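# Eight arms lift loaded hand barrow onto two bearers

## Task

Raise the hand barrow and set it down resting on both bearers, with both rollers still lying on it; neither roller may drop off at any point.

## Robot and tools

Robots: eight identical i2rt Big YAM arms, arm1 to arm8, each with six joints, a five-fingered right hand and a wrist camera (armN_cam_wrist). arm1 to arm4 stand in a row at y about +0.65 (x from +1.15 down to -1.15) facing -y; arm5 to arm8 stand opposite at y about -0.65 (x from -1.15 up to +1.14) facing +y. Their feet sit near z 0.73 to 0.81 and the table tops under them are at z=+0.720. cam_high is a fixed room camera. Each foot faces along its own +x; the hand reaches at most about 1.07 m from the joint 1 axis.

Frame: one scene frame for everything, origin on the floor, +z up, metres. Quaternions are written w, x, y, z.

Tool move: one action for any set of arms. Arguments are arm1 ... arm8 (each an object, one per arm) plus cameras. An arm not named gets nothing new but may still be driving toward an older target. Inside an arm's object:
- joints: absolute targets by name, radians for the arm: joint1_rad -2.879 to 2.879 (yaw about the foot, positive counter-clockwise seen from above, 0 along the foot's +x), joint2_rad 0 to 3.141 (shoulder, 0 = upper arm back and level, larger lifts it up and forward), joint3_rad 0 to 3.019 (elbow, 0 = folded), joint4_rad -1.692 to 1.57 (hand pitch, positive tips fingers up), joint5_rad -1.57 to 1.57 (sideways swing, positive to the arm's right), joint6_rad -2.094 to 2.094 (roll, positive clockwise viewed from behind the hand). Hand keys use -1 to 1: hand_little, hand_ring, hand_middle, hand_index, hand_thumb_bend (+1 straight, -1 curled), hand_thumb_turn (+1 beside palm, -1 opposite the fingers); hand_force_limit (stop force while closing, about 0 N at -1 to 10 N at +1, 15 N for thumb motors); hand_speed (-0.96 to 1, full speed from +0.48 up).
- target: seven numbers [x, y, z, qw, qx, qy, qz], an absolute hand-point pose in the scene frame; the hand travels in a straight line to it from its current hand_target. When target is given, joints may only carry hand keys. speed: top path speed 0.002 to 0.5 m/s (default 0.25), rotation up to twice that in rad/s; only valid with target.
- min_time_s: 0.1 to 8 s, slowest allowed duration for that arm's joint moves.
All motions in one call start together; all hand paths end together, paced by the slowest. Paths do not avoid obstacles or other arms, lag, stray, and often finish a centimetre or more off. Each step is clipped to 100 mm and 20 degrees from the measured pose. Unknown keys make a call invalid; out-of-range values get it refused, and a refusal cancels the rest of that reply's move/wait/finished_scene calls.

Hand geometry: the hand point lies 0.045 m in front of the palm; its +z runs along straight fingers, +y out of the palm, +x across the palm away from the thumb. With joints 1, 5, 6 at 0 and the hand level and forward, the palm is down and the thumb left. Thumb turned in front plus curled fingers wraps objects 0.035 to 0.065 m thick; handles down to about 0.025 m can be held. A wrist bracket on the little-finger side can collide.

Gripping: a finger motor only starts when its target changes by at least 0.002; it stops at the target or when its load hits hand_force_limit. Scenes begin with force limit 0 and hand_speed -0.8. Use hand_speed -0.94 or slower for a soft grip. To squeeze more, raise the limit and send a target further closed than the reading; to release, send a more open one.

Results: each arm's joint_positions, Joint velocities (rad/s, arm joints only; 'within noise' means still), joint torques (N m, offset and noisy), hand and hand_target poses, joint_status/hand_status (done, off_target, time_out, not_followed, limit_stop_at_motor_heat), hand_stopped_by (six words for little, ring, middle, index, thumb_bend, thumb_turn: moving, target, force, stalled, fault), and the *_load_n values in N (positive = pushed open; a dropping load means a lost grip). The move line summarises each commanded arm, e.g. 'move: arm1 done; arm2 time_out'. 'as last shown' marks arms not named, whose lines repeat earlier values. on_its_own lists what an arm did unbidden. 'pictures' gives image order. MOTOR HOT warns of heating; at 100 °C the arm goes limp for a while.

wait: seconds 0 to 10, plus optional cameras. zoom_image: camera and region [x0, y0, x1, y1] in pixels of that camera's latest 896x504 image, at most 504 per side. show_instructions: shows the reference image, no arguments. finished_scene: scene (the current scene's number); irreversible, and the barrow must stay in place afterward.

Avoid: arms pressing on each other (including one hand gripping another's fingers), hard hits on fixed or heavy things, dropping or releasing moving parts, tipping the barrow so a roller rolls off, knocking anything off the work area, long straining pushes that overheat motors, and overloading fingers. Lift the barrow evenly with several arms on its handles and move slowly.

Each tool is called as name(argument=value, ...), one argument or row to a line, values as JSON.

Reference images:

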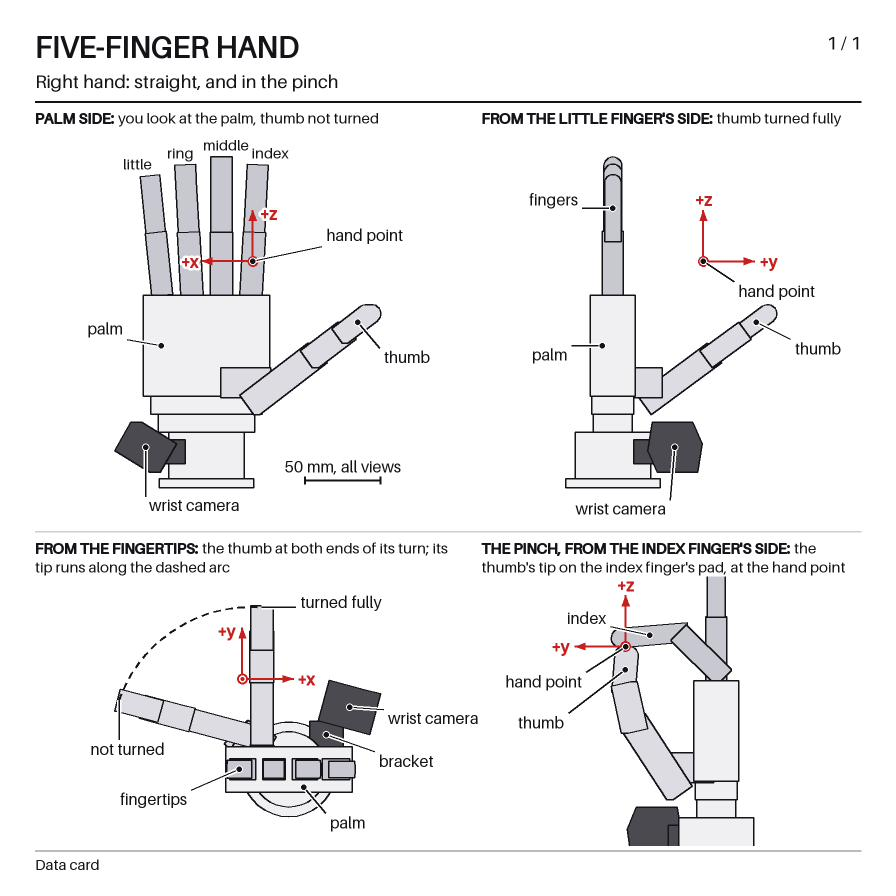

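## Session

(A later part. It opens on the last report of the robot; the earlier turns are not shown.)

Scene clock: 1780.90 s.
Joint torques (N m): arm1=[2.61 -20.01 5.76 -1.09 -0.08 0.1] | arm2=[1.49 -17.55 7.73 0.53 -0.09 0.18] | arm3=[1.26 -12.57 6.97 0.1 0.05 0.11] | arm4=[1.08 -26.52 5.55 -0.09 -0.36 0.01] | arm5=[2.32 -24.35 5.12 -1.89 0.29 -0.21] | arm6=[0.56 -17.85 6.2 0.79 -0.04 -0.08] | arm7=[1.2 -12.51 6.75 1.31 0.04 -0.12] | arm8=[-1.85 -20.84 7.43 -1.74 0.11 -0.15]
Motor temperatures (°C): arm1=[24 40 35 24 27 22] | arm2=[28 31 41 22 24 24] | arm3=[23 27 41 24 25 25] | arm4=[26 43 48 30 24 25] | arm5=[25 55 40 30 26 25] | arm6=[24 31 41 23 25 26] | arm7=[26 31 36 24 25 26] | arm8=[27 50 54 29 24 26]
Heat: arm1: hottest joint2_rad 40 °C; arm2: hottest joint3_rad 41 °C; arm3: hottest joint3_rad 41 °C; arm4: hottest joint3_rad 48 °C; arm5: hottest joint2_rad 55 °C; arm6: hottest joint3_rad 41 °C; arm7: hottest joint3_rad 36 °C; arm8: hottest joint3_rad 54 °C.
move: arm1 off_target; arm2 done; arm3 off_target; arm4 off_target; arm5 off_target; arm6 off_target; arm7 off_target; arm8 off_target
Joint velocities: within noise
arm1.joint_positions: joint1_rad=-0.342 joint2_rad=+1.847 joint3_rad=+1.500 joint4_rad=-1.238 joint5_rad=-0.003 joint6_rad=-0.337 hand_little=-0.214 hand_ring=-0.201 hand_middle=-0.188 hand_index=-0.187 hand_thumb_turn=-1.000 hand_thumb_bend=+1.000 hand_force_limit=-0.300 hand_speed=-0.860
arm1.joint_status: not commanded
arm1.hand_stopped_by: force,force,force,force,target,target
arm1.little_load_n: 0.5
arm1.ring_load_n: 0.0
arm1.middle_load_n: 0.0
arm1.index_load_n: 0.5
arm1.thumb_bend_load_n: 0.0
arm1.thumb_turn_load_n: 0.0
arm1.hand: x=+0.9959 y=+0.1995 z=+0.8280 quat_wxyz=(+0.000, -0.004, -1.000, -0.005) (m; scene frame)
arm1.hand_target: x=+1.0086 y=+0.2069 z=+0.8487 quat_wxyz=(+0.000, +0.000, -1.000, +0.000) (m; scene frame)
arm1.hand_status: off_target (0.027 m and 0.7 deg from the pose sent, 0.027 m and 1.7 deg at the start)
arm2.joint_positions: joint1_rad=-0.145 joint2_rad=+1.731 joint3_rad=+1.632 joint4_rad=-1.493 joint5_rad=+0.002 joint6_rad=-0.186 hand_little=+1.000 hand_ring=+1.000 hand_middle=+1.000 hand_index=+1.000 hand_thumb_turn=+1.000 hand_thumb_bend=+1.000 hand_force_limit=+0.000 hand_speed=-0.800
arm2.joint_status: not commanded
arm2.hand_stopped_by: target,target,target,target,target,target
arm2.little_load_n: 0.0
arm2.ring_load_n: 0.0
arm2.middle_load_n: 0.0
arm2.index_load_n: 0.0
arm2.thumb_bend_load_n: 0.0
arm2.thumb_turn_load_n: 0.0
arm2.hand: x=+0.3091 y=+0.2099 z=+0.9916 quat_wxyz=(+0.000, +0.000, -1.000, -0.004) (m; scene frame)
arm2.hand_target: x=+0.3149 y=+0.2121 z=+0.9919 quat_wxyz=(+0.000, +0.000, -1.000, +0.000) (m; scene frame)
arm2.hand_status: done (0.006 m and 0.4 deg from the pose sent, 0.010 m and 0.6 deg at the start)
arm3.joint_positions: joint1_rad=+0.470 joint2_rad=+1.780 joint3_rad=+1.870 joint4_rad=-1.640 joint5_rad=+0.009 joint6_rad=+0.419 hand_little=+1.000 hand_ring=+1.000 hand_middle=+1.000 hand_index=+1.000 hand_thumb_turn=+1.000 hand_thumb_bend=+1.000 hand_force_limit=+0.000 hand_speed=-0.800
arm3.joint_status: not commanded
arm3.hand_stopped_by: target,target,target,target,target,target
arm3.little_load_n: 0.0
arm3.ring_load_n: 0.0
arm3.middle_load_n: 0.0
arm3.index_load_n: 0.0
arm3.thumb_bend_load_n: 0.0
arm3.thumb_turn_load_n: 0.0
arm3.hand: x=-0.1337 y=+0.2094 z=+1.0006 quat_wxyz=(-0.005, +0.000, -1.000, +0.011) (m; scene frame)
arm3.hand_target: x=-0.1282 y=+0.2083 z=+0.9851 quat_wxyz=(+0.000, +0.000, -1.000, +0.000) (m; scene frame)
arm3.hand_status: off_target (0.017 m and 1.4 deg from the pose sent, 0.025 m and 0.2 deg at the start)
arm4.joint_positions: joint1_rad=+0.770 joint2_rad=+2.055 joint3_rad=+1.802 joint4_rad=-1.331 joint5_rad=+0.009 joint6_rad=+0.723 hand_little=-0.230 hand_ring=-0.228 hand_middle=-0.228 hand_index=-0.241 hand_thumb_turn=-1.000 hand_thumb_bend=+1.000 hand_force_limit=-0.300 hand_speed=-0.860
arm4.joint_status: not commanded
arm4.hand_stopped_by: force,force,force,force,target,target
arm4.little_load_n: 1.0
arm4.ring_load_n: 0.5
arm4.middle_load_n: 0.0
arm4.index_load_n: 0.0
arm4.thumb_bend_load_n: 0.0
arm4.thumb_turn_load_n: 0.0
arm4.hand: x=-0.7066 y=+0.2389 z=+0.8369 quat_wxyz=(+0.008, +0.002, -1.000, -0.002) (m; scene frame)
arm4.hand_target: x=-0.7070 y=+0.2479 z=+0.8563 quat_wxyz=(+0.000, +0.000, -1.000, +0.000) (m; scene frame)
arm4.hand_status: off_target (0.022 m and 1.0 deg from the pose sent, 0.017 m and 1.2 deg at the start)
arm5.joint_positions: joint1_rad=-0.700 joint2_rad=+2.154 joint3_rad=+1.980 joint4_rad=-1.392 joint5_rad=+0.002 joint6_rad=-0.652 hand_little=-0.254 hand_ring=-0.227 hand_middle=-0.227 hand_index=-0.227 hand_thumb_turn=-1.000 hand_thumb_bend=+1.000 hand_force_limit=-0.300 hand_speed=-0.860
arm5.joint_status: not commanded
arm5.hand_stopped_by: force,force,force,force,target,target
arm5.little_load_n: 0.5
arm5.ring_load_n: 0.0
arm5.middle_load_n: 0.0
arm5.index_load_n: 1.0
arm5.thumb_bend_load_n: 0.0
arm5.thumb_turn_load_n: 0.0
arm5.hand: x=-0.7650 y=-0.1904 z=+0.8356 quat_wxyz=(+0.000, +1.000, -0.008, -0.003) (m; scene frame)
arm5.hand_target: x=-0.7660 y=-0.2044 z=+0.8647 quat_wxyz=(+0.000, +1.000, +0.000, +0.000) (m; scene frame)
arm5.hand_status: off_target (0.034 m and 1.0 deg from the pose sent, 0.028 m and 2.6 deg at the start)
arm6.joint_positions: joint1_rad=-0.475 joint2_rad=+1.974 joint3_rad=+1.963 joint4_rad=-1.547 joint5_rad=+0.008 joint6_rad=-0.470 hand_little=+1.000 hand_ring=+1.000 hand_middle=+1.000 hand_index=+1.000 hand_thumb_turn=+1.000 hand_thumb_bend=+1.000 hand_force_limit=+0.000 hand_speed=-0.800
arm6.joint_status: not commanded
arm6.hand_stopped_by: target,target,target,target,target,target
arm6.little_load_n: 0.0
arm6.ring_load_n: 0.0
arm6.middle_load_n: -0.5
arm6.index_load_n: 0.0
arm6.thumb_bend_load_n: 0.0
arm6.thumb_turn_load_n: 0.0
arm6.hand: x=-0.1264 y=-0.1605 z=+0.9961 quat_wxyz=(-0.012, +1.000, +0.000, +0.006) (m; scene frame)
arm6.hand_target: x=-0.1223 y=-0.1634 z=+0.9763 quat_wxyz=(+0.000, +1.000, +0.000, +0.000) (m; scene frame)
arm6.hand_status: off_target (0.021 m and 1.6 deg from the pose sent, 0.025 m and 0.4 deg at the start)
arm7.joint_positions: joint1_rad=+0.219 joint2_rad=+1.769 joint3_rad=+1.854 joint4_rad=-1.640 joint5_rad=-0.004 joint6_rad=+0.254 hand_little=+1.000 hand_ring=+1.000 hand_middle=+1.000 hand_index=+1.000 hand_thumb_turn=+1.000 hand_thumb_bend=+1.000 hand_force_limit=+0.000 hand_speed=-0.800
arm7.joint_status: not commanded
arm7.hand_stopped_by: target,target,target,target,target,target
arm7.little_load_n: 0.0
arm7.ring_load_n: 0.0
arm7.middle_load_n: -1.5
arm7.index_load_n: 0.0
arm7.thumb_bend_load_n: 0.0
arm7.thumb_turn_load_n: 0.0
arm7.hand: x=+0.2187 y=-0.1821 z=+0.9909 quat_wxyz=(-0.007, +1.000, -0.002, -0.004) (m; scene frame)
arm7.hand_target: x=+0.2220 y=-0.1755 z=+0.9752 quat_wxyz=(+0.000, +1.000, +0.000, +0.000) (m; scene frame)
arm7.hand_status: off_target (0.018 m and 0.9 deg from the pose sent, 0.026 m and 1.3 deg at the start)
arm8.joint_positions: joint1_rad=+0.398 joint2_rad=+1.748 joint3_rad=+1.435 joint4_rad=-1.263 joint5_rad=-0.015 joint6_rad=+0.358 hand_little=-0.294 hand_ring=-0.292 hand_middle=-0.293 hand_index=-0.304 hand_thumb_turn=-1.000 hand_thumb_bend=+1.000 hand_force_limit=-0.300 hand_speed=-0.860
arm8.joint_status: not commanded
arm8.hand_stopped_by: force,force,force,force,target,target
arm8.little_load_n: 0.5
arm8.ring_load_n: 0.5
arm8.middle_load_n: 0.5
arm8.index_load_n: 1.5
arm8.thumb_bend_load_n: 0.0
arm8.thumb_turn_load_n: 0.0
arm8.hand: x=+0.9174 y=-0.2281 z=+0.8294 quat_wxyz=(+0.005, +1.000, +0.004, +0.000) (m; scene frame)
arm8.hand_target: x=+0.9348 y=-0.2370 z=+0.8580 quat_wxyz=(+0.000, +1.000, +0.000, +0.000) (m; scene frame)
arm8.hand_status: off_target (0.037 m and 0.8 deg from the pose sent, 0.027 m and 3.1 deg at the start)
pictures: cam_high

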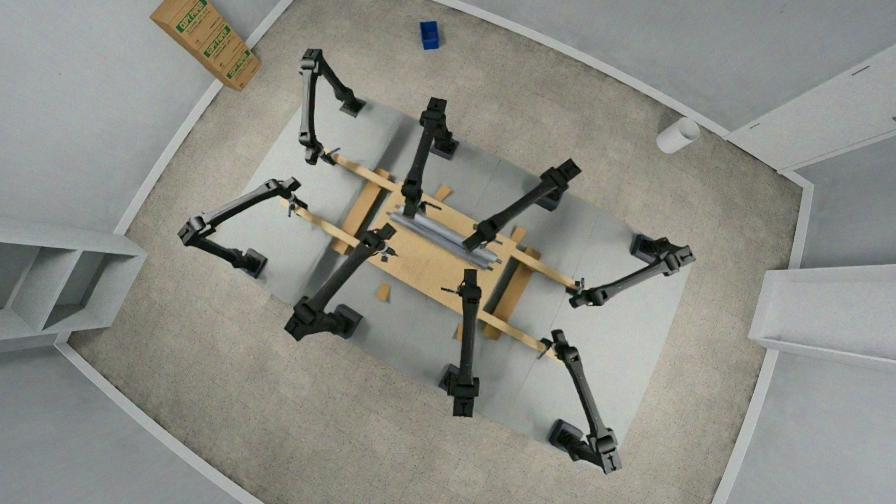

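move(
  arm1={"joints": {"hand_speed": -0.7, "hand_little": 1, "hand_ring": 1, "hand_middle": 1, "hand_index": 1}, "target": [1.009, 0.202, 0.838, 0, 0, 1, 0], "speed": 0.02},
  arm4={"joints": {"hand_speed": -0.7, "hand_little": 1, "hand_ring": 1, "hand_middle": 1, "hand_index": 1}, "target": [-0.707, 0.243, 0.840, 0, 0, 1, 0], "speed": 0.02},
  arm5={"joints": {"hand_speed": -0.7, "hand_little": 1, "hand_ring": 1, "hand_middle": 1, "hand_index": 1}, "target": [-0.766, -0.197, 0.850, 0, 1, 0, 0], "speed": 0.02},
  arm8={"joints": {"hand_speed": -0.7, "hand_little": 1, "hand_ring": 1, "hand_middle": 1, "hand_index": 1}, "target": [0.936, -0.230, 0.844, 0, 1, 0, 0], "speed": 0.02},
  cameras=["arm1_cam_wrist", "arm4_cam_wrist", "arm5_cam_wrist", "arm8_cam_wrist"],
)

Scene clock: 1810.23 s.
Joint torques (N m): arm1=[2.61 -17.26 6.78 -0.34 0.04 0.12] | arm2=[1.26 -17.79 7.83 0.53 -0.09 0.15] | arm3=[0.97 -12.34 7.09 0.13 0.06 0.12] | arm4=[1.2 -24.23 5.78 0.51 -0.17 -0.03] | arm5=[2.2 -21.83 5.63 -0.38 0.19 -0.08] | arm6=[0.67 -17.79 6.13 0.79 -0.04 -0.08] | arm7=[1.14 -12.45 6.76 1.31 0.05 -0.13] | arm8=[-0.62 -16.32 7.87 -0.42 0.05 -0.13]
Motor temperatures (°C): arm1=[24 36 33 24 27 22] | arm2=[28 31 40 22 24 24] | arm3=[23 27 40 24 25 25] | arm4=[26 41 43 29 24 25] | arm5=[25 48 37 29 26 25] | arm6=[24 32 38 23 25 26] | arm7=[26 31 36 24 25 26] | arm8=[27 44 50 28 24 26]
Heat: arm1: hottest joint2_rad 36 °C; arm2: hottest joint3_rad 40 °C; arm3: hottest joint3_rad 40 °C; arm4: hottest joint3_rad 43 °C; arm5: hottest joint2_rad 48 °C; arm6: hottest joint3_rad 38 °C; arm7: hottest joint3_rad 36 °C; arm8: hottest joint3_rad 50 °C.
move: arm1 off_target; arm4 done; arm5 off_target; arm8 done
Joint velocities: within noise
arm1.joint_positions: joint1_rad=-0.336 joint2_rad=+1.839 joint3_rad=+1.487 joint4_rad=-1.237 joint5_rad=-0.005 joint6_rad=-0.332 hand_little=+1.000 hand_ring=+1.000 hand_middle=+1.000 hand_index=+1.000 hand_thumb_turn=-1.000 hand_thumb_bend=+1.000 hand_force_limit=-0.300 hand_speed=-0.700
arm1.joint_status: all done
arm1.hand_stopped_by: target,target,target,target,target,target
arm1.little_load_n: 0.0
arm1.ring_load_n: 0.0
arm1.middle_load_n: 0.0
arm1.index_load_n: 0.0
arm1.thumb_bend_load_n: 0.0
arm1.thumb_turn_load_n: 0.0
arm1.hand: x=+1.0007 y=+0.2025 z=+0.8283 quat_wxyz=(-0.002, -0.004, -1.000, -0.006) (m; scene frame)
arm1.hand_target: x=+1.0089 y=+0.2020 z=+0.8378 quat_wxyz=(+0.000, +0.000, -1.000, +0.000) (m; scene frame)
arm1.hand_status: off_target (0.013 m and 0.8 deg from the pose sent, 0.017 m and 0.7 deg at the start)
arm2, arm3, arm6, arm7: as last shown
arm2.thumb_bend_load_n: -0.5
arm4.joint_positions: joint1_rad=+0.770 joint2_rad=+2.049 joint3_rad=+1.788 joint4_rad=-1.318 joint5_rad=+0.005 joint6_rad=+0.723 hand_little=+1.000 hand_ring=+1.000 hand_middle=+1.000 hand_index=+1.000 hand_thumb_turn=-1.000 hand_thumb_bend=+1.000 hand_force_limit=-0.300 hand_speed=-0.700
arm4.joint_status: all done
arm4.hand_stopped_by: target,target,target,target,target,target
arm4.little_load_n: -0.5
arm4.ring_load_n: 0.0
arm4.middle_load_n: 0.0
arm4.index_load_n: 0.0
arm4.thumb_bend_load_n: 0.0
arm4.thumb_turn_load_n: 0.0
arm4.hand: x=-0.7068 y=+0.2404 z=+0.8352 quat_wxyz=(+0.005, +0.002, -1.000, -0.002) (m; scene frame)
arm4.hand_target: x=-0.7070 y=+0.2429 z=+0.8400 quat_wxyz=(+0.000, +0.000, -1.000, +0.000) (m; scene frame)
arm4.hand_status: done (0.005 m and 0.6 deg from the pose sent, 0.005 m and 1.0 deg at the start)
arm5.joint_positions: joint1_rad=-0.700 joint2_rad=+2.146 joint3_rad=+1.974 joint4_rad=-1.398 joint5_rad=+0.004 joint6_rad=-0.658 hand_little=+1.000 hand_ring=+1.000 hand_middle=+1.000 hand_index=+1.000 hand_thumb_turn=-1.000 hand_thumb_bend=+1.000 hand_force_limit=-0.300 hand_speed=-0.700
arm5.joint_status: all done
arm5.hand_stopped_by: target,target,target,target,target,target
arm5.little_load_n: 0.0
arm5.ring_load_n: 0.0
arm5.middle_load_n: 0.0
arm5.index_load_n: 0.0
arm5.thumb_bend_load_n: 0.0
arm5.thumb_turn_load_n: 0.0
arm5.hand: x=-0.7664 y=-0.1936 z=+0.8388 quat_wxyz=(+0.002, +1.000, -0.005, -0.004) (m; scene frame)
arm5.hand_target: x=-0.7661 y=-0.1970 z=+0.8498 quat_wxyz=(+0.000, +1.000, +0.000, +0.000) (m; scene frame)
arm5.hand_status: off_target (0.012 m and 0.8 deg from the pose sent, 0.016 m and 1.0 deg at the start)
arm6.middle_load_n: -1.0
arm7.middle_load_n: -1.0
arm8.joint_positions: joint1_rad=+0.378 joint2_rad=+1.724 joint3_rad=+1.426 joint4_rad=-1.269 joint5_rad=-0.013 joint6_rad=+0.350 hand_little=+1.000 hand_ring=+1.000 hand_middle=+1.000 hand_index=+1.000 hand_thumb_turn=-1.000 hand_thumb_bend=+1.000 hand_force_limit=-0.300 hand_speed=-0.700
arm8.joint_status: all done
arm8.hand_stopped_by: target,target,target,target,target,target
arm8.little_load_n: 0.0
arm8.ring_load_n: 0.0
arm8.middle_load_n: 0.0
arm8.index_load_n: 0.0
arm8.thumb_bend_load_n: 0.0
arm8.thumb_turn_load_n: 0.0
arm8.hand: x=+0.9282 y=-0.2283 z=+0.8379 quat_wxyz=(+0.000, +1.000, -0.001, -0.001) (m; scene frame)
arm8.hand_target: x=+0.9359 y=-0.2300 z=+0.8439 quat_wxyz=(+0.000, +1.000, +0.000, +0.000) (m; scene frame)
arm8.hand_status: done (0.010 m and 0.2 deg from the pose sent, 0.024 m and 0.8 deg at the start)
pictures: arm1_cam_wrist, arm4_cam_wrist, arm5_cam_wrist, arm8_cam_wrist

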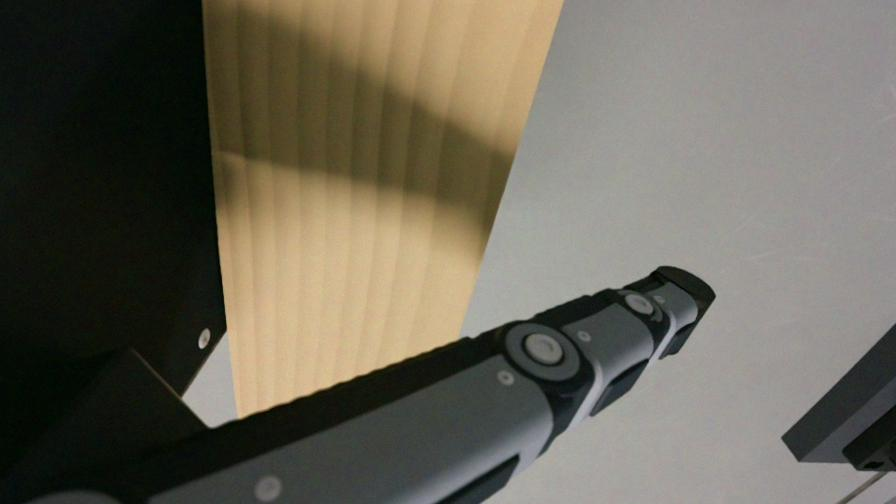

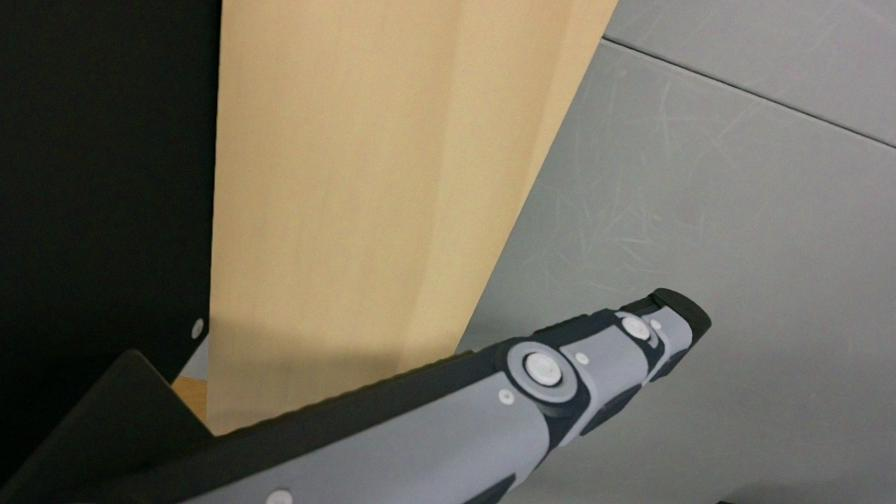

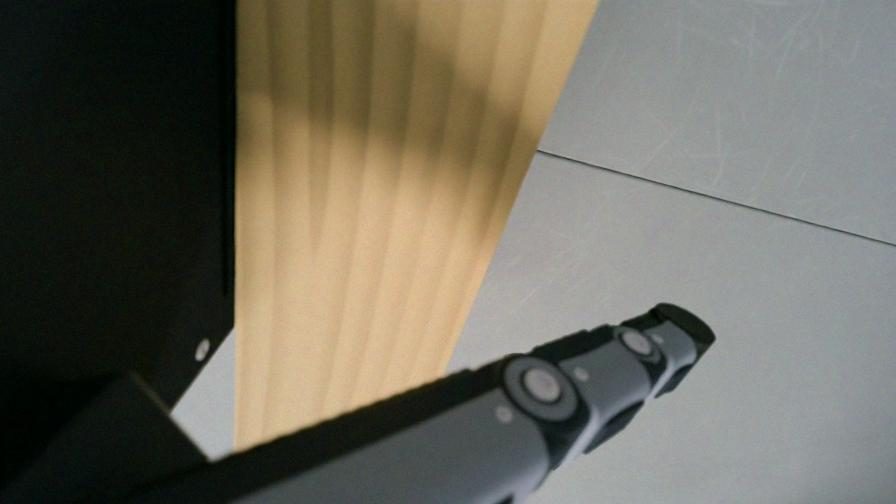

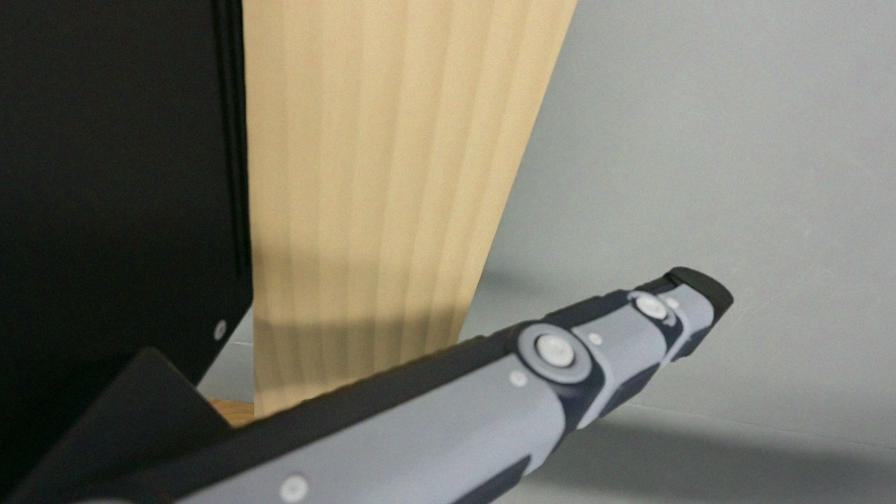

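move(
  arm1={"target": [1.009, 0.184, 1.000, 0, 0, 1, 0], "speed": 0.08},
  arm4={"target": [-0.707, 0.222, 1.000, 0, 0, 1, 0], "speed": 0.08},
  arm5={"target": [-0.766, -0.184, 1.000, 0, 1, 0, 0], "speed": 0.08},
  arm8={"target": [0.936, -0.218, 1.000, 0, 1, 0, 0], "speed": 0.08},
  cameras=["cam_high", "arm2_cam_wrist", "arm3_cam_wrist", "arm6_cam_wrist", "arm7_cam_wrist"],
)

zoom_image(
  camera="cam_high",
  region=[280, 120, 460, 280],
)

zoom_image(
  camera="cam_high",
  region=[440, 230, 620, 390],
)

Scene clock: 1822.07 s.
Joint torques (N m): arm1=[2.49 -15.97 11.62 -0.4 0.2 0.08] | arm2=[1.61 -17.26 7.66 0.59 -0.14 0.18] | arm3=[1.08 -12.4 7.04 0.18 0.06 0.14] | arm4=[0.26 -23.71 10.85 -0.27 -0.12 -0.21] | arm5=[2.26 -21.3 10.04 -0.32 0.14 0.02] | arm6=[0.85 -17.9 6.23 0.79 -0.04 -0.1] | arm7=[1.2 -12.51 6.76 1.29 0.05 -0.12] | arm8=[-0.67 -14.27 12.1 -0.35 -0.13 -0.11]
Motor temperatures (°C): arm1=[24 36 33 24 27 22] | arm2=[28 31 40 22 24 24] | arm3=[23 27 40 24 25 25] | arm4=[26 42 42 29 24 25] | arm5=[25 46 36 29 26 25] | arm6=[24 32 37 23 25 26] | arm7=[26 31 36 24 25 26] | arm8=[27 44 49 28 24 26]
Heat: arm1: hottest joint2_rad 36 °C; arm2: hottest joint3_rad 40 °C; arm3: hottest joint3_rad 40 °C; arm4: hottest joint2_rad 42 °C; arm5: hottest joint2_rad 46 °C; arm6: hottest joint3_rad 37 °C; arm7: hottest joint3_rad 36 °C; arm8: hottest joint3_rad 49 °C.
move: arm1 off_target; arm4 off_target; arm5 off_target; arm8 off_target
Joint velocities: within noise
arm1.joint_positions: joint1_rad=-0.329 joint2_rad=+1.816 joint3_rad=+1.858 joint4_rad=-1.660 joint5_rad=-0.009 joint6_rad=-0.320 hand_little=+1.000 hand_ring=+1.000 hand_middle=+1.000 hand_index=+1.000 hand_thumb_turn=-1.000 hand_thumb_bend=+1.000 hand_force_limit=-0.300 hand_speed=-0.700
arm1.joint_status: not commanded
arm1.hand_stopped_by: target,target,target,target,target,target
arm1.little_load_n: 0.0
arm1.ring_load_n: 0.0
arm1.middle_load_n: 0.0
arm1.index_load_n: 0.0
arm1.thumb_bend_load_n: 0.0
arm1.thumb_turn_load_n: 0.0
arm1.hand: x=+1.0042 y=+0.1945 z=+0.9819 quat_wxyz=(-0.008, -0.006, -1.000, -0.019) (m; scene frame)
arm1.hand_target: x=+1.0091 y=+0.1849 z=+0.9998 quat_wxyz=(+0.000, +0.000, -1.000, +0.000) (m; scene frame)
arm1.hand_status: off_target (0.022 m and 2.5 deg from the pose sent, 0.173 m and 0.9 deg at the start)
arm2, arm3, arm6, arm7: as last shown
arm2.thumb_bend_load_n: 0.0
arm3.ring_load_n: 0.5
arm4.joint_positions: joint1_rad=+0.757 joint2_rad=+2.037 joint3_rad=+2.139 joint4_rad=-1.690 joint5_rad=+0.000 joint6_rad=+0.722 hand_little=+1.000 hand_ring=+1.000 hand_middle=+1.000 hand_index=+1.000 hand_thumb_turn=-1.000 hand_thumb_bend=+1.000 hand_force_limit=-0.300 hand_speed=-0.700
arm4.joint_status: not commanded
arm4.hand_stopped_by: target,target,target,target,target,target
arm4.little_load_n: 0.0
arm4.ring_load_n: 0.0
arm4.middle_load_n: 0.0
arm4.index_load_n: 0.0
arm4.thumb_bend_load_n: 0.0
arm4.thumb_turn_load_n: 0.0
arm4.hand: x=-0.7083 y=+0.2314 z=+0.9761 quat_wxyz=(+0.006, -0.004, -1.000, -0.007) (m; scene frame)
arm4.hand_target: x=-0.7078 y=+0.2229 z=+0.9996 quat_wxyz=(-0.011, -0.001, -1.000, +0.011) (m; scene frame)
arm4.hand_status: off_target (0.026 m and 1.1 deg from the pose sent, 0.166 m and 0.6 deg at the start; a joint's target at an end of its range on 23 of 80 steps)
arm5.joint_positions: joint1_rad=-0.690 joint2_rad=+2.091 joint3_rad=+2.244 joint4_rad=-1.675 joint5_rad=+0.007 joint6_rad=-0.658 hand_little=+1.000 hand_ring=+1.000 hand_middle=+1.000 hand_index=+1.000 hand_thumb_turn=-1.000 hand_thumb_bend=+1.000 hand_force_limit=-0.300 hand_speed=-0.700
arm5.joint_status: not commanded
arm5.hand_stopped_by: target,target,target,target,target,target
arm5.little_load_n: 0.0
arm5.ring_load_n: 0.0
arm5.middle_load_n: 0.0
arm5.index_load_n: 0.0
arm5.thumb_bend_load_n: 0.0
arm5.thumb_turn_load_n: 0.0
arm5.hand: x=-0.7701 y=-0.1910 z=+0.9741 quat_wxyz=(-0.016, +1.000, +0.000, +0.012) (m; scene frame)
arm5.hand_target: x=-0.7669 y=-0.1853 z=+0.9993 quat_wxyz=(-0.037, +0.999, +0.001, +0.030) (m; scene frame)
arm5.hand_status: off_target (0.027 m and 2.3 deg from the pose sent, 0.161 m and 0.8 deg at the start; a joint's target at an end of its range on 36 of 80 steps)
arm6.middle_load_n: -0.5
arm6.thumb_turn_load_n: -0.5
arm7.middle_load_n: -1.5
arm8.joint_positions: joint1_rad=+0.367 joint2_rad=+1.697 joint3_rad=+1.781 joint4_rad=-1.683 joint5_rad=-0.007 joint6_rad=+0.337 hand_little=+1.000 hand_ring=+1.000 hand_middle=+1.000 hand_index=+1.000 hand_thumb_turn=-1.000 hand_thumb_bend=+1.000 hand_force_limit=-0.300 hand_speed=-0.700
arm8.joint_status: not commanded
arm8.hand_stopped_by: target,target,target,target,target,target
arm8.little_load_n: 0.0
arm8.ring_load_n: 0.0
arm8.middle_load_n: 0.0
arm8.index_load_n: 0.0
arm8.thumb_bend_load_n: 0.0
arm8.thumb_turn_load_n: 0.0
arm8.hand: x=+0.9338 y=-0.2289 z=+0.9863 quat_wxyz=(+0.015, +1.000, +0.000, +0.007) (m; scene frame)
arm8.hand_target: x=+0.9362 y=-0.2186 z=+0.9998 quat_wxyz=(+0.000, +1.000, +0.000, +0.000) (m; scene frame)
arm8.hand_status: off_target (0.018 m and 1.8 deg from the pose sent, 0.163 m and 0.2 deg at the start)
pictures: arm2_cam_wrist, arm3_cam_wrist, arm6_cam_wrist, arm7_cam_wrist, cam_high

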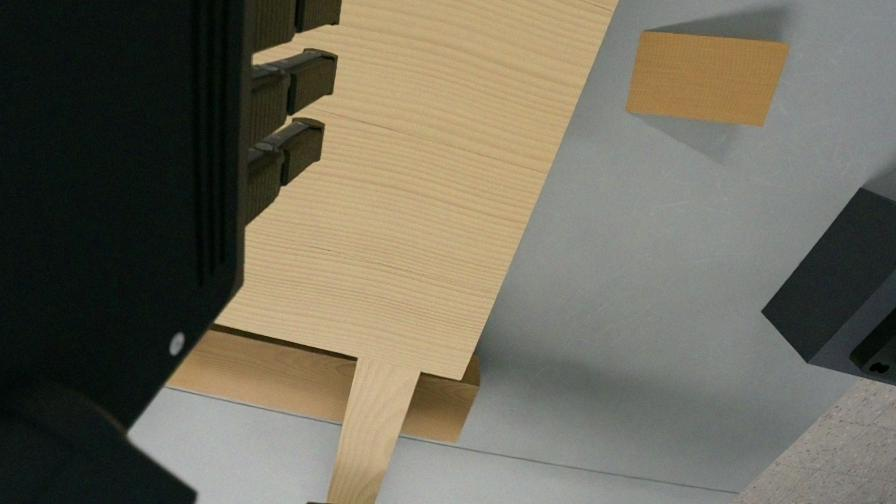

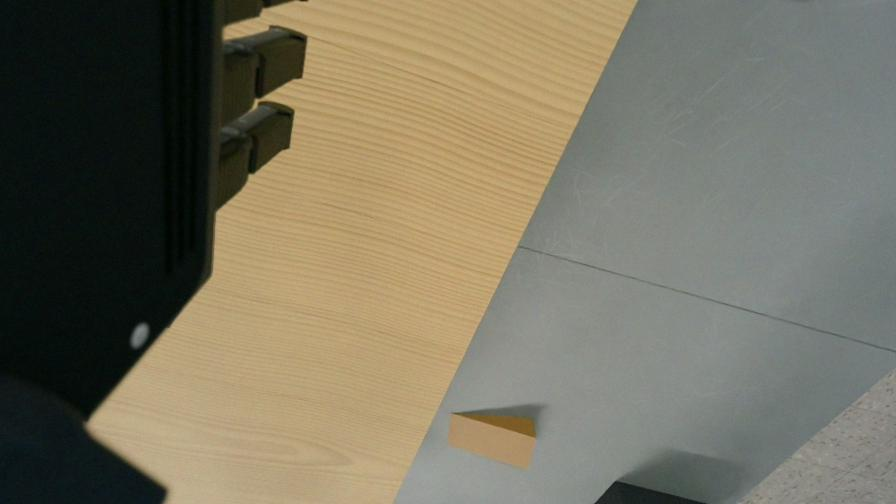

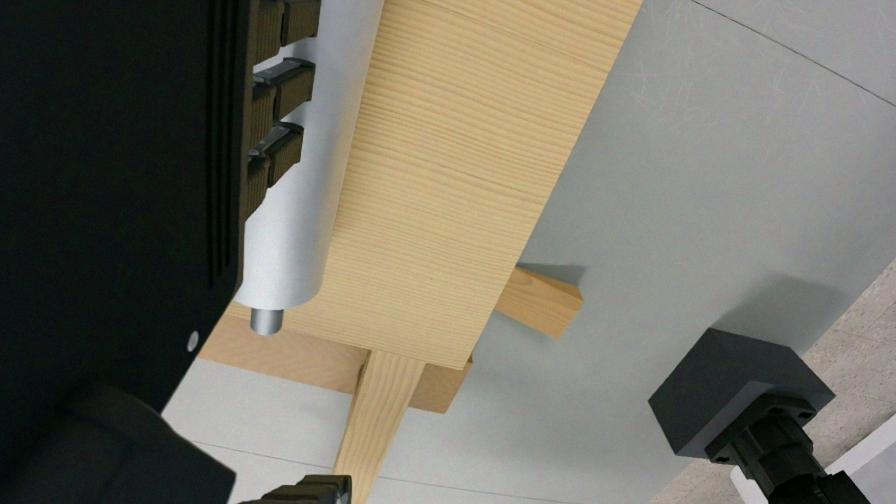

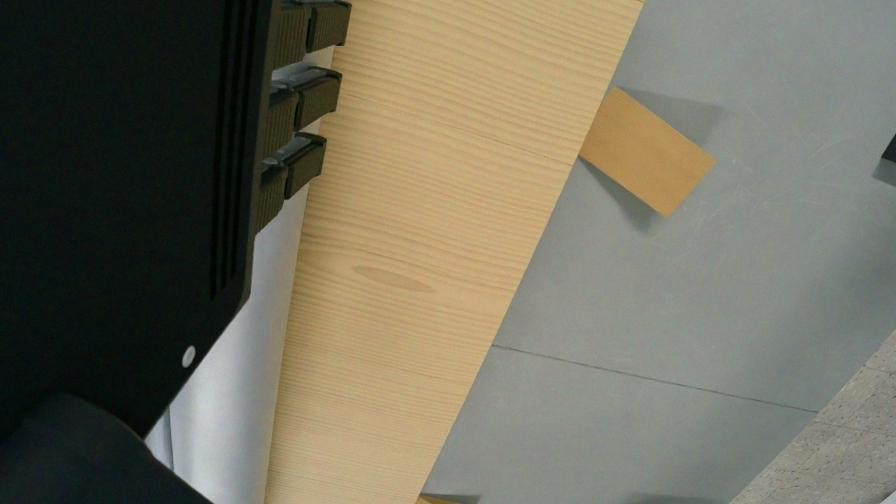

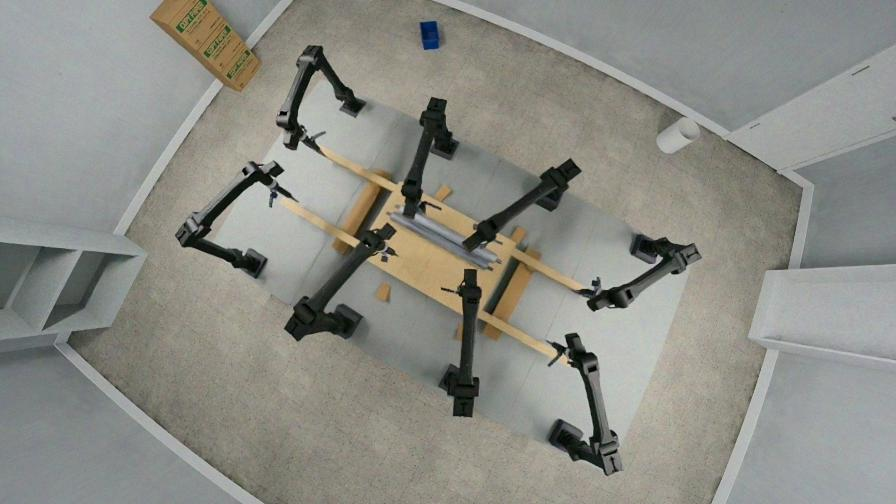

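Scaled by 2.800 from the camera's 896x504 image, which has a finer 1280x720 frame.

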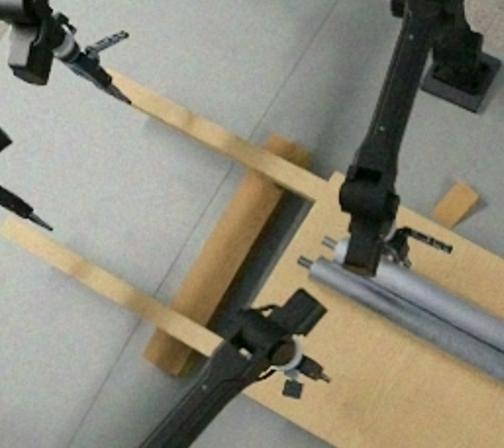

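Scaled by 2.800 from the camera's 896x504 image, which has a finer 1280x720 frame.

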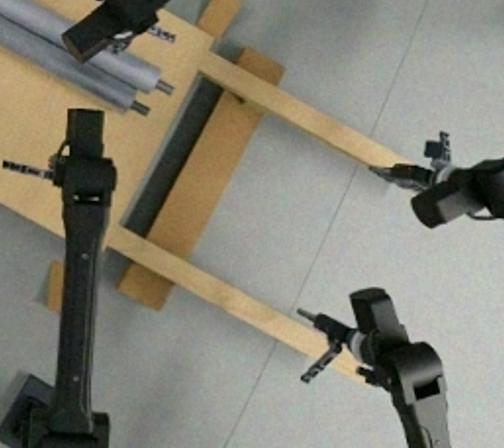

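move(
  arm2={"target": [0.315, 0.232, 1.06, 0, 0, 1, 0], "speed": 0.1},
  arm3={"target": [-0.128, 0.228, 1.06, 0, 0, 1, 0], "speed": 0.1},
  arm6={"target": [-0.122, -0.20, 0.985, 0, 1, 0, 0], "speed": 0.1},
  arm7={"target": [0.222, -0.20, 0.980, 0, 1, 0, 0], "speed": 0.1},
  cameras=["cam_high", "arm6_cam_wrist", "arm7_cam_wrist"],
)

zoom_image(
  camera="cam_high",
  region=[360, 180, 540, 340],
)

Scene clock: 1832.97 s.
Joint torques (N m): arm1=[2.32 -16.38 11.59 -0.58 0.18 0.06] | arm2=[0.79 -16.5 13.75 -0.14 -0.05 0.09] | arm3=[1.03 -13.45 10.74 -0.49 -0.1 0.13] | arm4=[0.15 -23.71 10.89 -0.12 -0.12 -0.23] | arm5=[2.67 -21.01 10.04 -0.47 0.18 0.01] | arm6=[0.79 -19.9 7.38 0.44 -0.06 -0.1] | arm7=[2.02 -15.74 7.13 0.87 0.04 -0.01] | arm8=[-0.62 -14.74 12.08 -0.34 -0.13 -0.11]
Motor temperatures (°C): arm1=[24 36 34 24 27 22] | arm2=[28 31 40 22 24 24] | arm3=[23 28 40 24 25 25] | arm4=[26 42 44 29 24 25] | arm5=[25 46 37 29 26 25] | arm6=[24 32 37 23 25 26] | arm7=[26 31 36 24 25 26] | arm8=[27 42 49 28 24 26]
Heat: arm1: hottest joint2_rad 36 °C; arm2: hottest joint3_rad 40 °C; arm3: hottest joint3_rad 40 °C; arm4: hottest joint3_rad 44 °C; arm5: hottest joint2_rad 46 °C; arm6: hottest joint3_rad 37 °C; arm7: hottest joint3_rad 36 °C; arm8: hottest joint3_rad 49 °C.
move: arm2 off_target; arm3 off_target; arm6 done; arm7 done
Joint velocities: within noise
arm1, arm4, arm5, arm8: as last shown
arm2.joint_positions: joint1_rad=-0.145 joint2_rad=+1.669 joint3_rad=+1.664 joint4_rad=-1.636 joint5_rad=+0.002 joint6_rad=-0.186 hand_little=+1.000 hand_ring=+1.000 hand_middle=+1.000 hand_index=+1.000 hand_thumb_turn=+1.000 hand_thumb_bend=+1.000 hand_force_limit=+0.000 hand_speed=-0.800
arm2.joint_status: not commanded
arm2.hand_stopped_by: target,target,target,target,target,target
arm2.little_load_n: 0.0
arm2.ring_load_n: 0.0
arm2.middle_load_n: 0.0
arm2.index_load_n: 0.0
arm2.thumb_bend_load_n: 0.0
arm2.thumb_turn_load_n: 0.0
arm2.hand: x=+0.3156 y=+0.2442 z=+1.0380 quat_wxyz=(-0.004, +0.000, -1.000, -0.028) (m; scene frame)
arm2.hand_target: x=+0.3152 y=+0.2332 z=+1.0599 quat_wxyz=(+0.000, +0.000, -1.000, +0.000) (m; scene frame)
arm2.hand_status: off_target (0.025 m and 3.3 deg from the pose sent, 0.072 m and 0.4 deg at the start)
arm3.joint_positions: joint1_rad=+0.482 joint2_rad=+1.704 joint3_rad=+1.886 joint4_rad=-1.693 joint5_rad=+0.000 joint6_rad=+0.435 hand_little=+1.000 hand_ring=+1.000 hand_middle=+1.000 hand_index=+1.000 hand_thumb_turn=+1.000 hand_thumb_bend=+1.000 hand_force_limit=+0.000 hand_speed=-0.800
arm3.joint_status: not commanded
arm3.hand_stopped_by: target,target,target,target,target,target
arm3.little_load_n: 0.0
arm3.ring_load_n: 0.0
arm3.middle_load_n: 0.0
arm3.index_load_n: 0.0
arm3.thumb_bend_load_n: 0.0
arm3.thumb_turn_load_n: 0.0
arm3.hand: x=-0.1355 y=+0.2324 z=+1.0445 quat_wxyz=(-0.018, -0.002, -0.999, +0.027) (m; scene frame)
arm3.hand_target: x=-0.1284 y=+0.2287 z=+1.0593 quat_wxyz=(-0.026, -0.002, -0.999, +0.041) (m; scene frame)
arm3.hand_status: off_target (0.018 m and 3.7 deg from the pose sent, 0.062 m and 1.4 deg at the start; a joint's target at an end of its range on 32 of 41 steps)
arm6.joint_positions: joint1_rad=-0.505 joint2_rad=+1.910 joint3_rad=+1.825 joint4_rad=-1.513 joint5_rad=+0.009 joint6_rad=-0.497 hand_little=+1.000 hand_ring=+1.000 hand_middle=+1.000 hand_index=+1.000 hand_thumb_turn=+1.000 hand_thumb_bend=+1.000 hand_force_limit=+0.000 hand_speed=-0.800
arm6.joint_status: not commanded
arm6.hand_stopped_by: target,target,target,target,target,target
arm6.little_load_n: 0.0
arm6.ring_load_n: 0.0
arm6.middle_load_n: 0.0
arm6.index_load_n: 0.0
arm6.thumb_bend_load_n: -0.5
arm6.thumb_turn_load_n: 0.0
arm6.hand: x=-0.1260 y=-0.1979 z=+0.9827 quat_wxyz=(+0.006, +1.000, +0.000, -0.003) (m; scene frame)
arm6.hand_target: x=-0.1220 y=-0.2000 z=+0.9851 quat_wxyz=(+0.000, +1.000, +0.000, +0.000) (m; scene frame)
arm6.hand_status: done (0.005 m and 0.7 deg from the pose sent, 0.041 m and 1.6 deg at the start)
arm7.joint_positions: joint1_rad=+0.219 joint2_rad=+1.743 joint3_rad=+1.772 joint4_rad=-1.621 joint5_rad=-0.004 joint6_rad=+0.254 hand_little=+1.000 hand_ring=+1.000 hand_middle=+1.000 hand_index=+1.000 hand_thumb_turn=+1.000 hand_thumb_bend=+1.000 hand_force_limit=+0.000 hand_speed=-0.800
arm7.joint_status: not commanded
arm7.hand_stopped_by: target,target,target,target,target,target
arm7.little_load_n: -0.5
arm7.ring_load_n: 0.0
arm7.middle_load_n: 0.0
arm7.index_load_n: 0.0
arm7.thumb_bend_load_n: 0.0
arm7.thumb_turn_load_n: -0.5
arm7.hand: x=+0.2231 y=-0.1993 z=+0.9747 quat_wxyz=(+0.011, +1.000, -0.002, +0.001) (m; scene frame)
arm7.hand_target: x=+0.2219 y=-0.2000 z=+0.9800 quat_wxyz=(+0.000, +1.000, +0.000, +0.000) (m; scene frame)
arm7.hand_status: done (0.005 m and 1.3 deg from the pose sent, 0.021 m and 0.9 deg at the start)
pictures: arm6_cam_wrist, arm7_cam_wrist, cam_high

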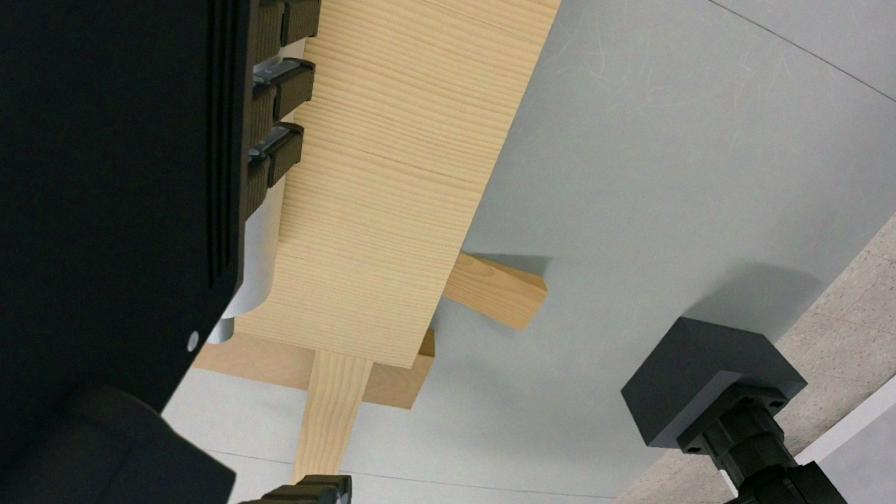

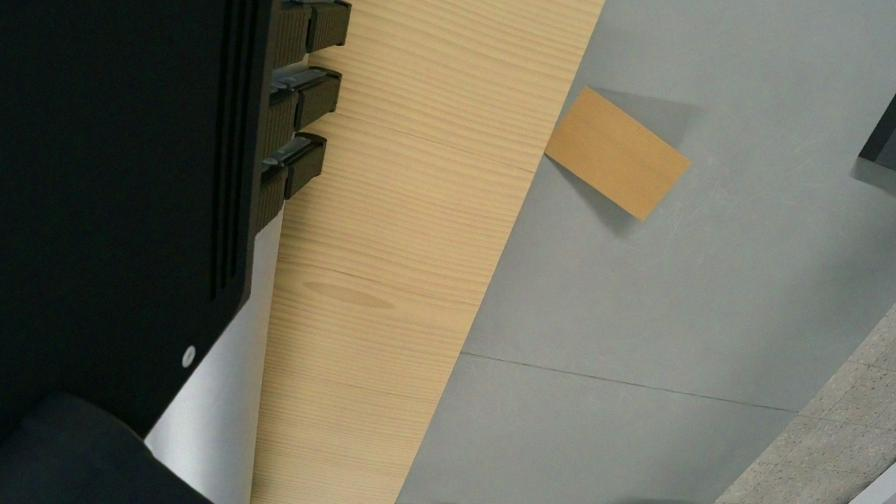

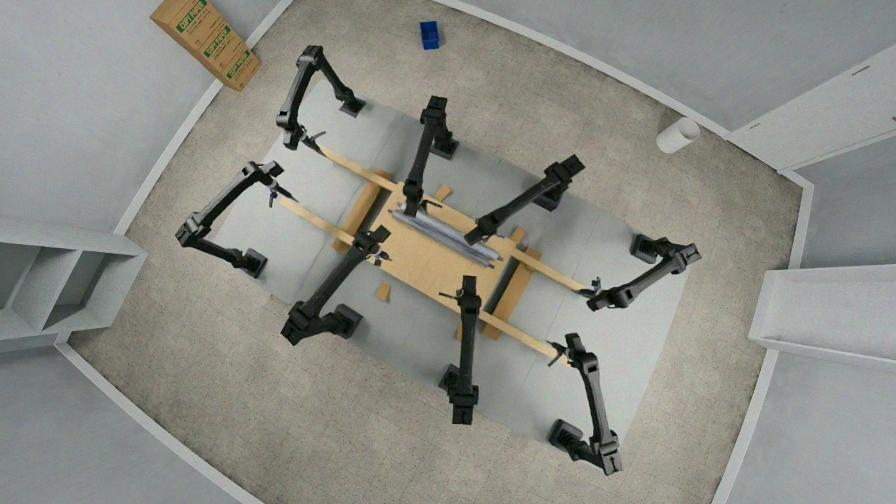

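Scaled by 2.800 from the camera's 896x504 image, which has a finer 1280x720 frame.

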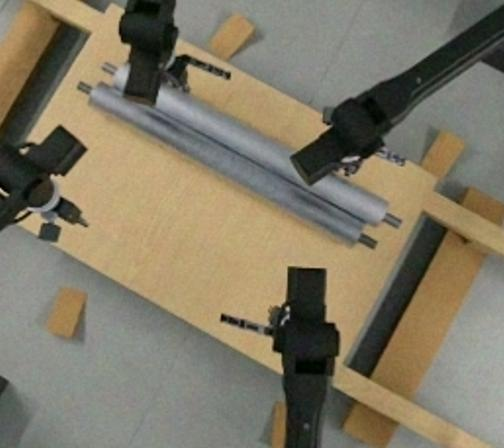

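move(
  arm6={"target": [-0.122, -0.215, 1.06, 0, 1, 0, 0], "speed": 0.1},
  arm7={"target": [0.222, -0.215, 1.06, 0, 1, 0, 0], "speed": 0.1},
  cameras=["cam_high"],
)

zoom_image(
  camera="cam_high",
  region=[360, 180, 540, 340],
)

Scene clock: 1838.67 s.
Joint torques (N m): arm1=[2.32 -16.21 11.69 -0.64 0.16 0.1] | arm2=[0.62 -16.09 13.71 -0.2 -0.1 0.12] | arm3=[1.2 -13.45 10.86 -0.49 -0.09 0.13] | arm4=[0.15 -23.77 10.8 -0.17 -0.13 -0.23] | arm5=[3.14 -21.19 10.11 -0.39 0.13 0.01] | arm6=[0.67 -17.73 11.6 -0.29 -0.03 -0.1] | arm7=[2.2 -12.57 10.47 0.31 -0.21 0.07] | arm8=[-0.67 -14.8 12.1 -0.35 -0.13 -0.11]
Motor temperatures (°C): arm1=[24 35 35 24 27 22] | arm2=[28 32 40 22 24 24] | arm3=[23 28 41 24 25 25] | arm4=[26 42 45 29 24 25] | arm5=[25 45 38 29 26 25] | arm6=[24 32 37 23 25 26] | arm7=[26 31 37 24 25 26] | arm8=[27 42 49 28 24 26]
Heat: arm1: hottest joint2_rad 35 °C; arm2: hottest joint3_rad 40 °C; arm3: hottest joint3_rad 41 °C; arm4: hottest joint3_rad 45 °C; arm5: hottest joint2_rad 45 °C; arm6: hottest joint3_rad 37 °C; arm7: hottest joint3_rad 37 °C; arm8: hottest joint3_rad 49 °C.
move: arm6 off_target; arm7 off_target
Joint velocities: within noise
arm1, arm2, arm3, arm4, arm5, arm8: as last shown
arm1.index_load_n: -0.5
arm3.ring_load_n: -0.5
arm6.joint_positions: joint1_rad=-0.515 joint2_rad=+1.866 joint3_rad=+1.917 joint4_rad=-1.675 joint5_rad=+0.009 joint6_rad=-0.509 hand_little=+1.000 hand_ring=+1.000 hand_middle=+1.000 hand_index=+1.000 hand_thumb_turn=+1.000 hand_thumb_bend=+1.000 hand_force_limit=+0.000 hand_speed=-0.800
arm6.joint_status: not commanded
arm6.hand_stopped_by: target,target,target,target,target,target
arm6.little_load_n: 0.0
arm6.ring_load_n: 0.0
arm6.middle_load_n: 0.0
arm6.index_load_n: 0.0
arm6.thumb_bend_load_n: 0.0
arm6.thumb_turn_load_n: 0.0
arm6.hand: x=-0.1307 y=-0.2200 z=+1.0448 quat_wxyz=(+0.017, +1.000, +0.001, -0.009) (m; scene frame)
arm6.hand_target: x=-0.1224 y=-0.2156 z=+1.0600 quat_wxyz=(+0.000, +1.000, +0.000, +0.000) (m; scene frame)
arm6.hand_status: off_target (0.018 m and 2.2 deg from the pose sent, 0.079 m and 0.8 deg at the start)
arm7.joint_positions: joint1_rad=+0.219 joint2_rad=+1.624 joint3_rad=+1.807 joint4_rad=-1.667 joint5_rad=-0.010 joint6_rad=+0.254 hand_little=+1.000 hand_ring=+1.000 hand_middle=+1.000 hand_index=+1.000 hand_thumb_turn=+1.000 hand_thumb_bend=+1.000 hand_force_limit=+0.000 hand_speed=-0.800
arm7.joint_status: not commanded
arm7.hand_stopped_by: target,target,target,target,target,target
arm7.little_load_n: 0.0
arm7.ring_load_n: 0.0
arm7.middle_load_n: 0.0
arm7.index_load_n: 0.0
arm7.thumb_bend_load_n: 0.0
arm7.thumb_turn_load_n: 0.0
arm7.hand: x=+0.2270 y=-0.2199 z=+1.0421 quat_wxyz=(-0.041, +0.999, -0.002, -0.016) (m; scene frame)
arm7.hand_target: x=+0.2222 y=-0.2158 z=+1.0590 quat_wxyz=(-0.058, +0.998, -0.002, -0.022) (m; scene frame)
arm7.hand_status: off_target (0.019 m and 5.0 deg from the pose sent, 0.087 m and 1.3 deg at the start; a joint's target at an end of its range on 32 of 41 steps)
pictures: cam_high

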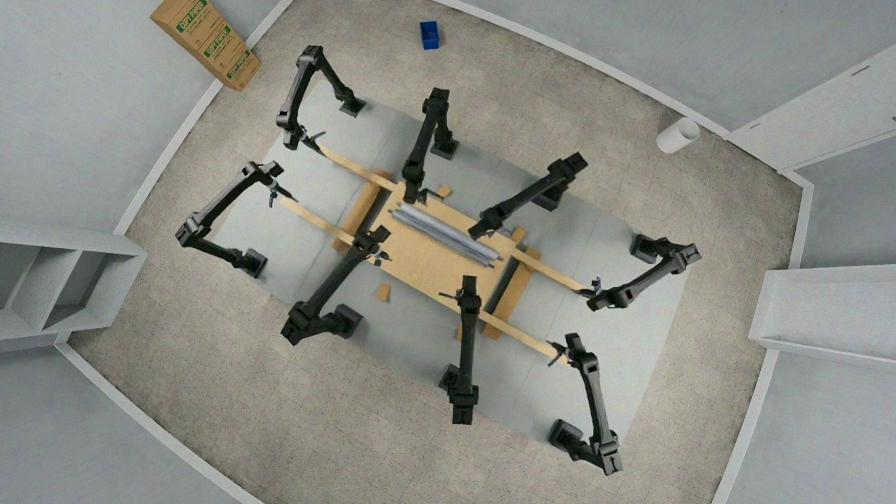

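Scaled by 2.800 from the camera's 896x504 image, which has a finer 1280x720 frame.

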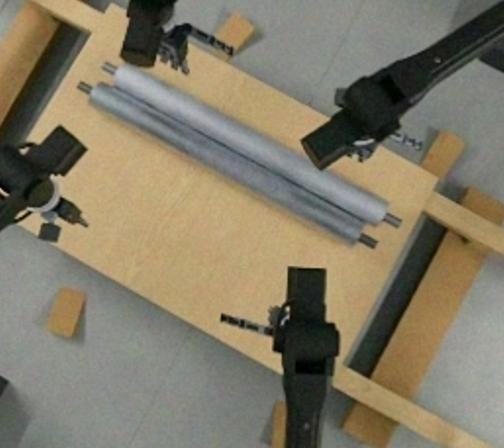

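finished_scene(
  scene=1,
)

The scene is finished: the task was done.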